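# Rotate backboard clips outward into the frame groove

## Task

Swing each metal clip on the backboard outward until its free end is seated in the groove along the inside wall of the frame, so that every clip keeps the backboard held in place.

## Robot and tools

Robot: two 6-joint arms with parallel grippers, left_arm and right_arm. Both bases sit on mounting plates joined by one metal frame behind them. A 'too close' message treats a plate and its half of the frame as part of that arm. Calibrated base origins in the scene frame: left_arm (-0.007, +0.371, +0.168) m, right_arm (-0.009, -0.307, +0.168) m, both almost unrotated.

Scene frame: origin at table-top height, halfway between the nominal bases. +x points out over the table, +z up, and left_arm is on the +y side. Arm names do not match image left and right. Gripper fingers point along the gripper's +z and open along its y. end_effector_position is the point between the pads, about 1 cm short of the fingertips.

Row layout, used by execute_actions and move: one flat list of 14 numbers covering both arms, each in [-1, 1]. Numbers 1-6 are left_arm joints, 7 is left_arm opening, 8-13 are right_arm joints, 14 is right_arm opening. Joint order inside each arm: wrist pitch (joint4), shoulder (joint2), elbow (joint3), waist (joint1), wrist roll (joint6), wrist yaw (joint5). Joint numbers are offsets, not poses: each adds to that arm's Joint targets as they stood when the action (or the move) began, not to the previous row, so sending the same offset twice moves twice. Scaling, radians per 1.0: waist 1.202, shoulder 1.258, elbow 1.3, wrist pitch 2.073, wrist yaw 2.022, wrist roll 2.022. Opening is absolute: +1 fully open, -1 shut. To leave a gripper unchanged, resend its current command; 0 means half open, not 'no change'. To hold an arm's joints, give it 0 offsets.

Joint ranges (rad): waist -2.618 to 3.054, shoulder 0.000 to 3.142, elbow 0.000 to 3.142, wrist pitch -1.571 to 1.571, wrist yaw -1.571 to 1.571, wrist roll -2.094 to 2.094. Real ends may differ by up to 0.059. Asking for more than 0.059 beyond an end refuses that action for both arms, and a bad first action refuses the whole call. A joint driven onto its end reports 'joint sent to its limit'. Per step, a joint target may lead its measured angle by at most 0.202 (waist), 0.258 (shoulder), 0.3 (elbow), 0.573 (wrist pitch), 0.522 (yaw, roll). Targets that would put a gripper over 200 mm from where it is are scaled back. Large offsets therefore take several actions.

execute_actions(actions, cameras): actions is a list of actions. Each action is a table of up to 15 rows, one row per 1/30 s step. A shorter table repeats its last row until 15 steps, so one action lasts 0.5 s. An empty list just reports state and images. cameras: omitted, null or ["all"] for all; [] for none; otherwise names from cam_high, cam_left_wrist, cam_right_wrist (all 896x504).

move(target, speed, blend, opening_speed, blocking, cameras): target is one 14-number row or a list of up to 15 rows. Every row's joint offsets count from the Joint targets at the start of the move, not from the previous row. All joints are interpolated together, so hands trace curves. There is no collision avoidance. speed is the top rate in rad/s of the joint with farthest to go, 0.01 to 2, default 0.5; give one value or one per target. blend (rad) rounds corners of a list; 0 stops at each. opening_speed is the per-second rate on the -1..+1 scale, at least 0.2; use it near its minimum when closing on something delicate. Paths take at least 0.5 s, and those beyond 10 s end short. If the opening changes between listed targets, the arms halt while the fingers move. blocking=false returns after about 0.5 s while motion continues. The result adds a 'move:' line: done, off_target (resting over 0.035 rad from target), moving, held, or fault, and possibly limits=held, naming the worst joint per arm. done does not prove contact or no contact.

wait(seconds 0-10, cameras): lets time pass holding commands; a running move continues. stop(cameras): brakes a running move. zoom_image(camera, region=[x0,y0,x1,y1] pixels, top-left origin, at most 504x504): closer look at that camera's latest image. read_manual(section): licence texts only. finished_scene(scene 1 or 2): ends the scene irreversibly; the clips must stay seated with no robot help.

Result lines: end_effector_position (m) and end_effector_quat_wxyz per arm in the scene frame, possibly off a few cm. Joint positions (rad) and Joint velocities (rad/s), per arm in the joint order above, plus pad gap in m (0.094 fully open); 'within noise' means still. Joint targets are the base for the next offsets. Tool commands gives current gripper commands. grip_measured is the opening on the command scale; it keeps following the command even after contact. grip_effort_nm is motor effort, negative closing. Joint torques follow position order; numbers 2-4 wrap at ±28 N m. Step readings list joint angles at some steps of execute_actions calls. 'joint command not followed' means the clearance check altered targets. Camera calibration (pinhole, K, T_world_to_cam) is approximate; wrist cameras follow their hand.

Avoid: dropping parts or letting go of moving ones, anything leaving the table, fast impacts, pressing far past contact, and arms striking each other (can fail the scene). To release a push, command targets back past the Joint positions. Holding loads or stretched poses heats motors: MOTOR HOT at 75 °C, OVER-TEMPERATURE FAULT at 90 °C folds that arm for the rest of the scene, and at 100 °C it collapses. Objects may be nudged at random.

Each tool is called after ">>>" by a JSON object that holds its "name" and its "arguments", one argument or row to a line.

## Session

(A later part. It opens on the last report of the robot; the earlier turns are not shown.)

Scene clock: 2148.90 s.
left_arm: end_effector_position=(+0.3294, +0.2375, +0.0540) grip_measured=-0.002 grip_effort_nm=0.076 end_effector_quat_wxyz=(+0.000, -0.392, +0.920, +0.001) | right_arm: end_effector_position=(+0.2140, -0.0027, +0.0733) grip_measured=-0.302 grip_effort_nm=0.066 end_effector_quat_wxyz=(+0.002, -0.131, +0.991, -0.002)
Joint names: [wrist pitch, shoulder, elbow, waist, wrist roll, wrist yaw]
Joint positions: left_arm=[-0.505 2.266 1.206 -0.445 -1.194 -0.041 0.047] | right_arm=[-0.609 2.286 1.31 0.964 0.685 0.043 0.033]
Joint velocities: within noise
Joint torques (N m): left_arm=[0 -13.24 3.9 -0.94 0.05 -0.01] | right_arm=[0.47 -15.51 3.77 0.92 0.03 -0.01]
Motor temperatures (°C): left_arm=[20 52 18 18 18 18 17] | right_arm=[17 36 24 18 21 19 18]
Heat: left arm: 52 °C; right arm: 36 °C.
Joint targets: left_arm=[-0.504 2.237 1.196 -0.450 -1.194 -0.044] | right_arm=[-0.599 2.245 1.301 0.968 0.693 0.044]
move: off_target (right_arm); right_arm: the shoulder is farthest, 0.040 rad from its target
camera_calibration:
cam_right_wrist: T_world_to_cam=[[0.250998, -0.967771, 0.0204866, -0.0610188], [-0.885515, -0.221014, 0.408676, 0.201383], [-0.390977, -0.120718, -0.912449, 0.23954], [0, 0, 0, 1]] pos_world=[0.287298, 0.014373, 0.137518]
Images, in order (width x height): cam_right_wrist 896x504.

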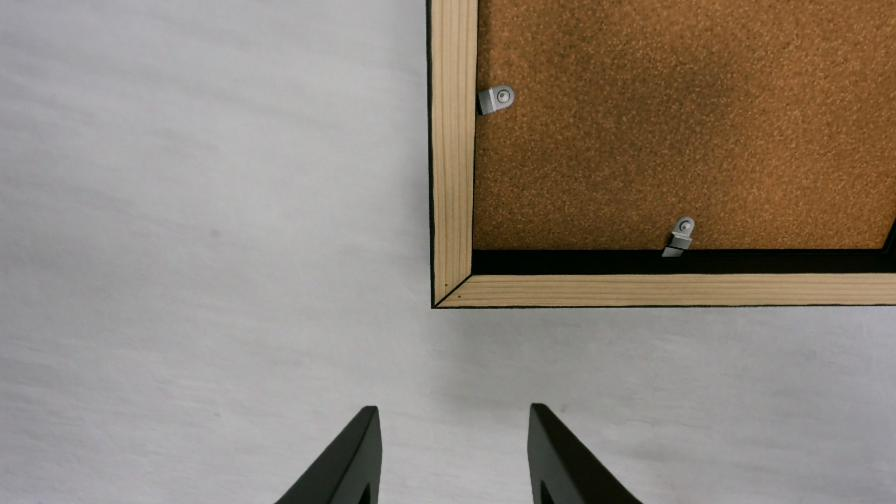

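>>> {"name": "execute_actions", "arguments": {
  "actions": []
}}

Scene clock: 2178.33 s.
left_arm: end_effector_position=(+0.3294, +0.2375, +0.0540) grip_measured=-0.002 grip_effort_nm=0.071 end_effector_quat_wxyz=(+0.000, -0.392, +0.920, +0.001) | right_arm: end_effector_position=(+0.2141, -0.0025, +0.0733) grip_measured=-0.302 grip_effort_nm=0.066 end_effector_quat_wxyz=(+0.002, -0.130, +0.991, -0.002)
Joint names: [wrist pitch, shoulder, elbow, waist, wrist roll, wrist yaw]
Joint positions: left_arm=[-0.505 2.266 1.206 -0.445 -1.194 -0.041 0.047] | right_arm=[-0.608 2.286 1.31 0.964 0.686 0.043 0.033]
Joint velocities: within noise
Joint torques (N m): left_arm=[0.02 -13.24 3.85 -0.79 0.02 -0.01] | right_arm=[0.48 -15.45 3.77 0.87 0.03 0]
Motor temperatures (°C): left_arm=[20 52 18 18 18 18 17] | right_arm=[17 38 23 18 21 19 18]
Heat: left arm: 52 °C; right arm: 38 °C.
Joint targets: left_arm=[-0.504 2.237 1.196 -0.450 -1.194 -0.044] | right_arm=[-0.599 2.245 1.301 0.968 0.693 0.044]
Tool commands: left_gripper/opening=+0.0 right_gripper/opening=-0.3
camera_calibration:
cam_left_wrist: T_world_to_cam=[[0.707279, -0.706377, -0.0280771, -0.0585123], [-0.633937, -0.651322, 0.417017, 0.37973], [-0.312858, -0.277148, -0.908465, 0.302119], [0, 0, 0, 1]] pos_world=[0.37663, 0.289727, 0.114468]
cam_right_wrist: T_world_to_cam=[[0.250592, -0.967886, 0.0199981, -0.0607752], [-0.885788, -0.220904, 0.408144, 0.201613], [-0.390619, -0.119992, -0.912699, 0.239545], [0, 0, 0, 1]] pos_world=[0.287387, 0.014457, 0.137561]

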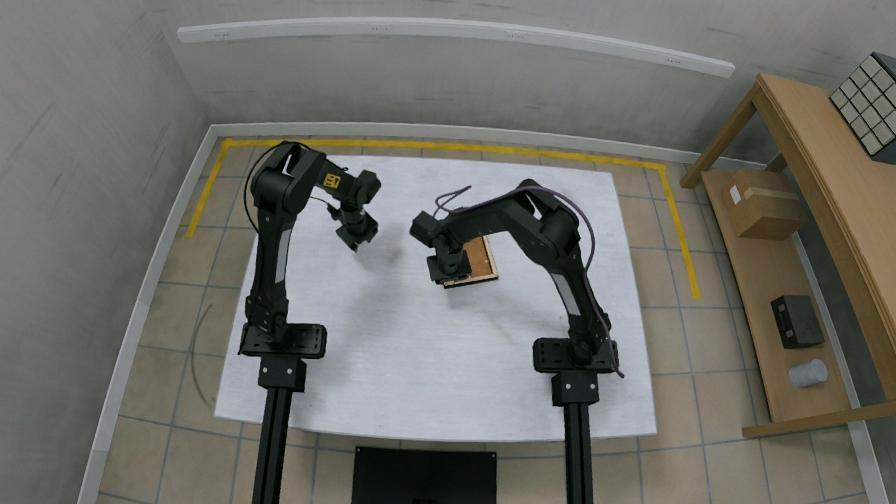

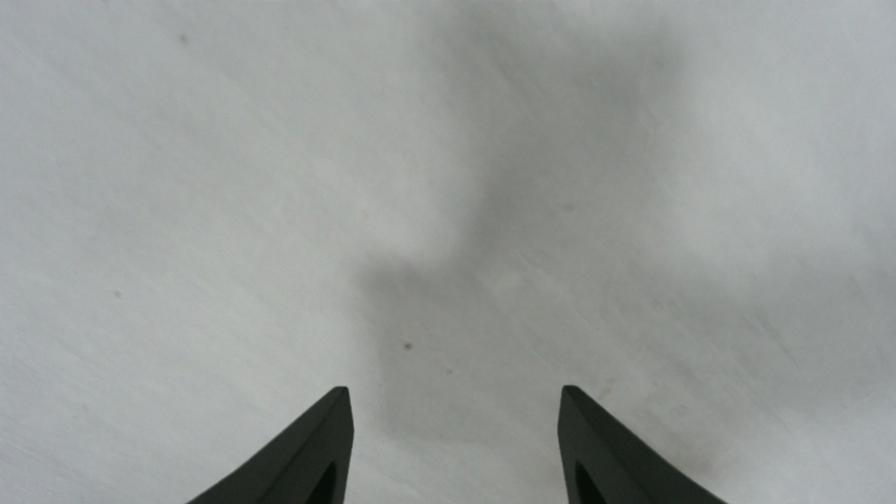

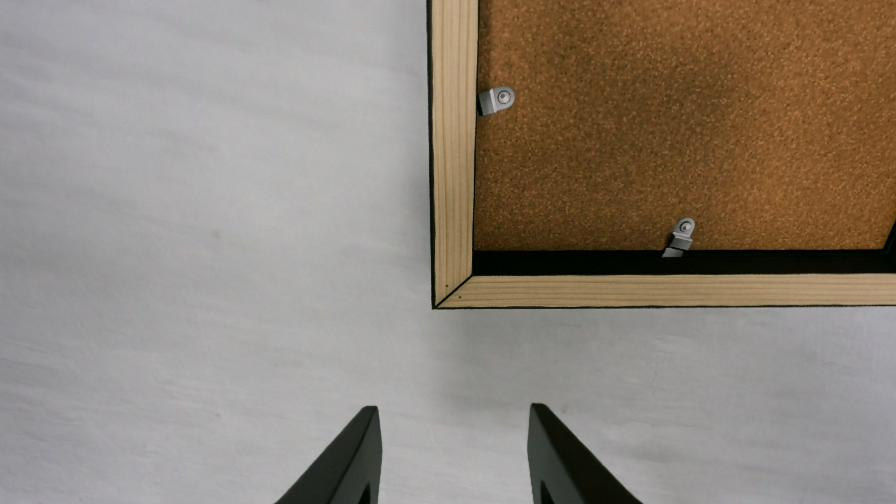

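>>> {"name": "zoom_image", "arguments": {
  "camera": "cam_right_wrist",
  "region": [460, 60, 560, 130]
}}

>>> {"name": "zoom_image", "arguments": {
  "camera": "cam_right_wrist",
  "region": [630, 200, 730, 270]
}}

Scaled by 5.040.

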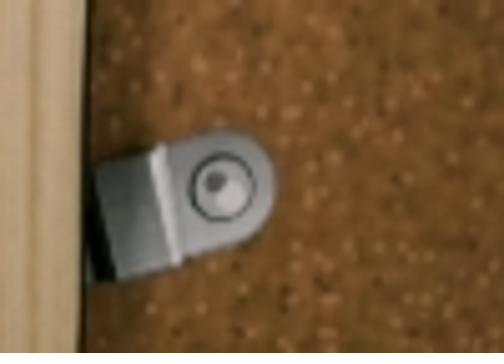

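Scaled by 5.040.

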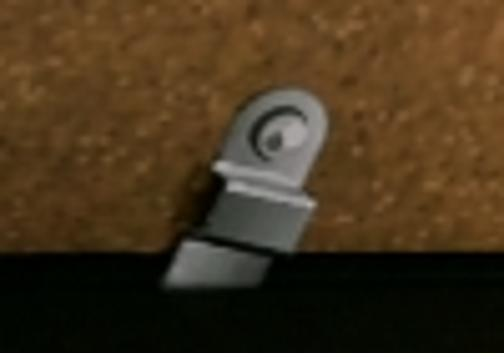

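>>> {"name": "finished_scene", "arguments": {
  "scene": 1
}}

The scene is finished: the task was done.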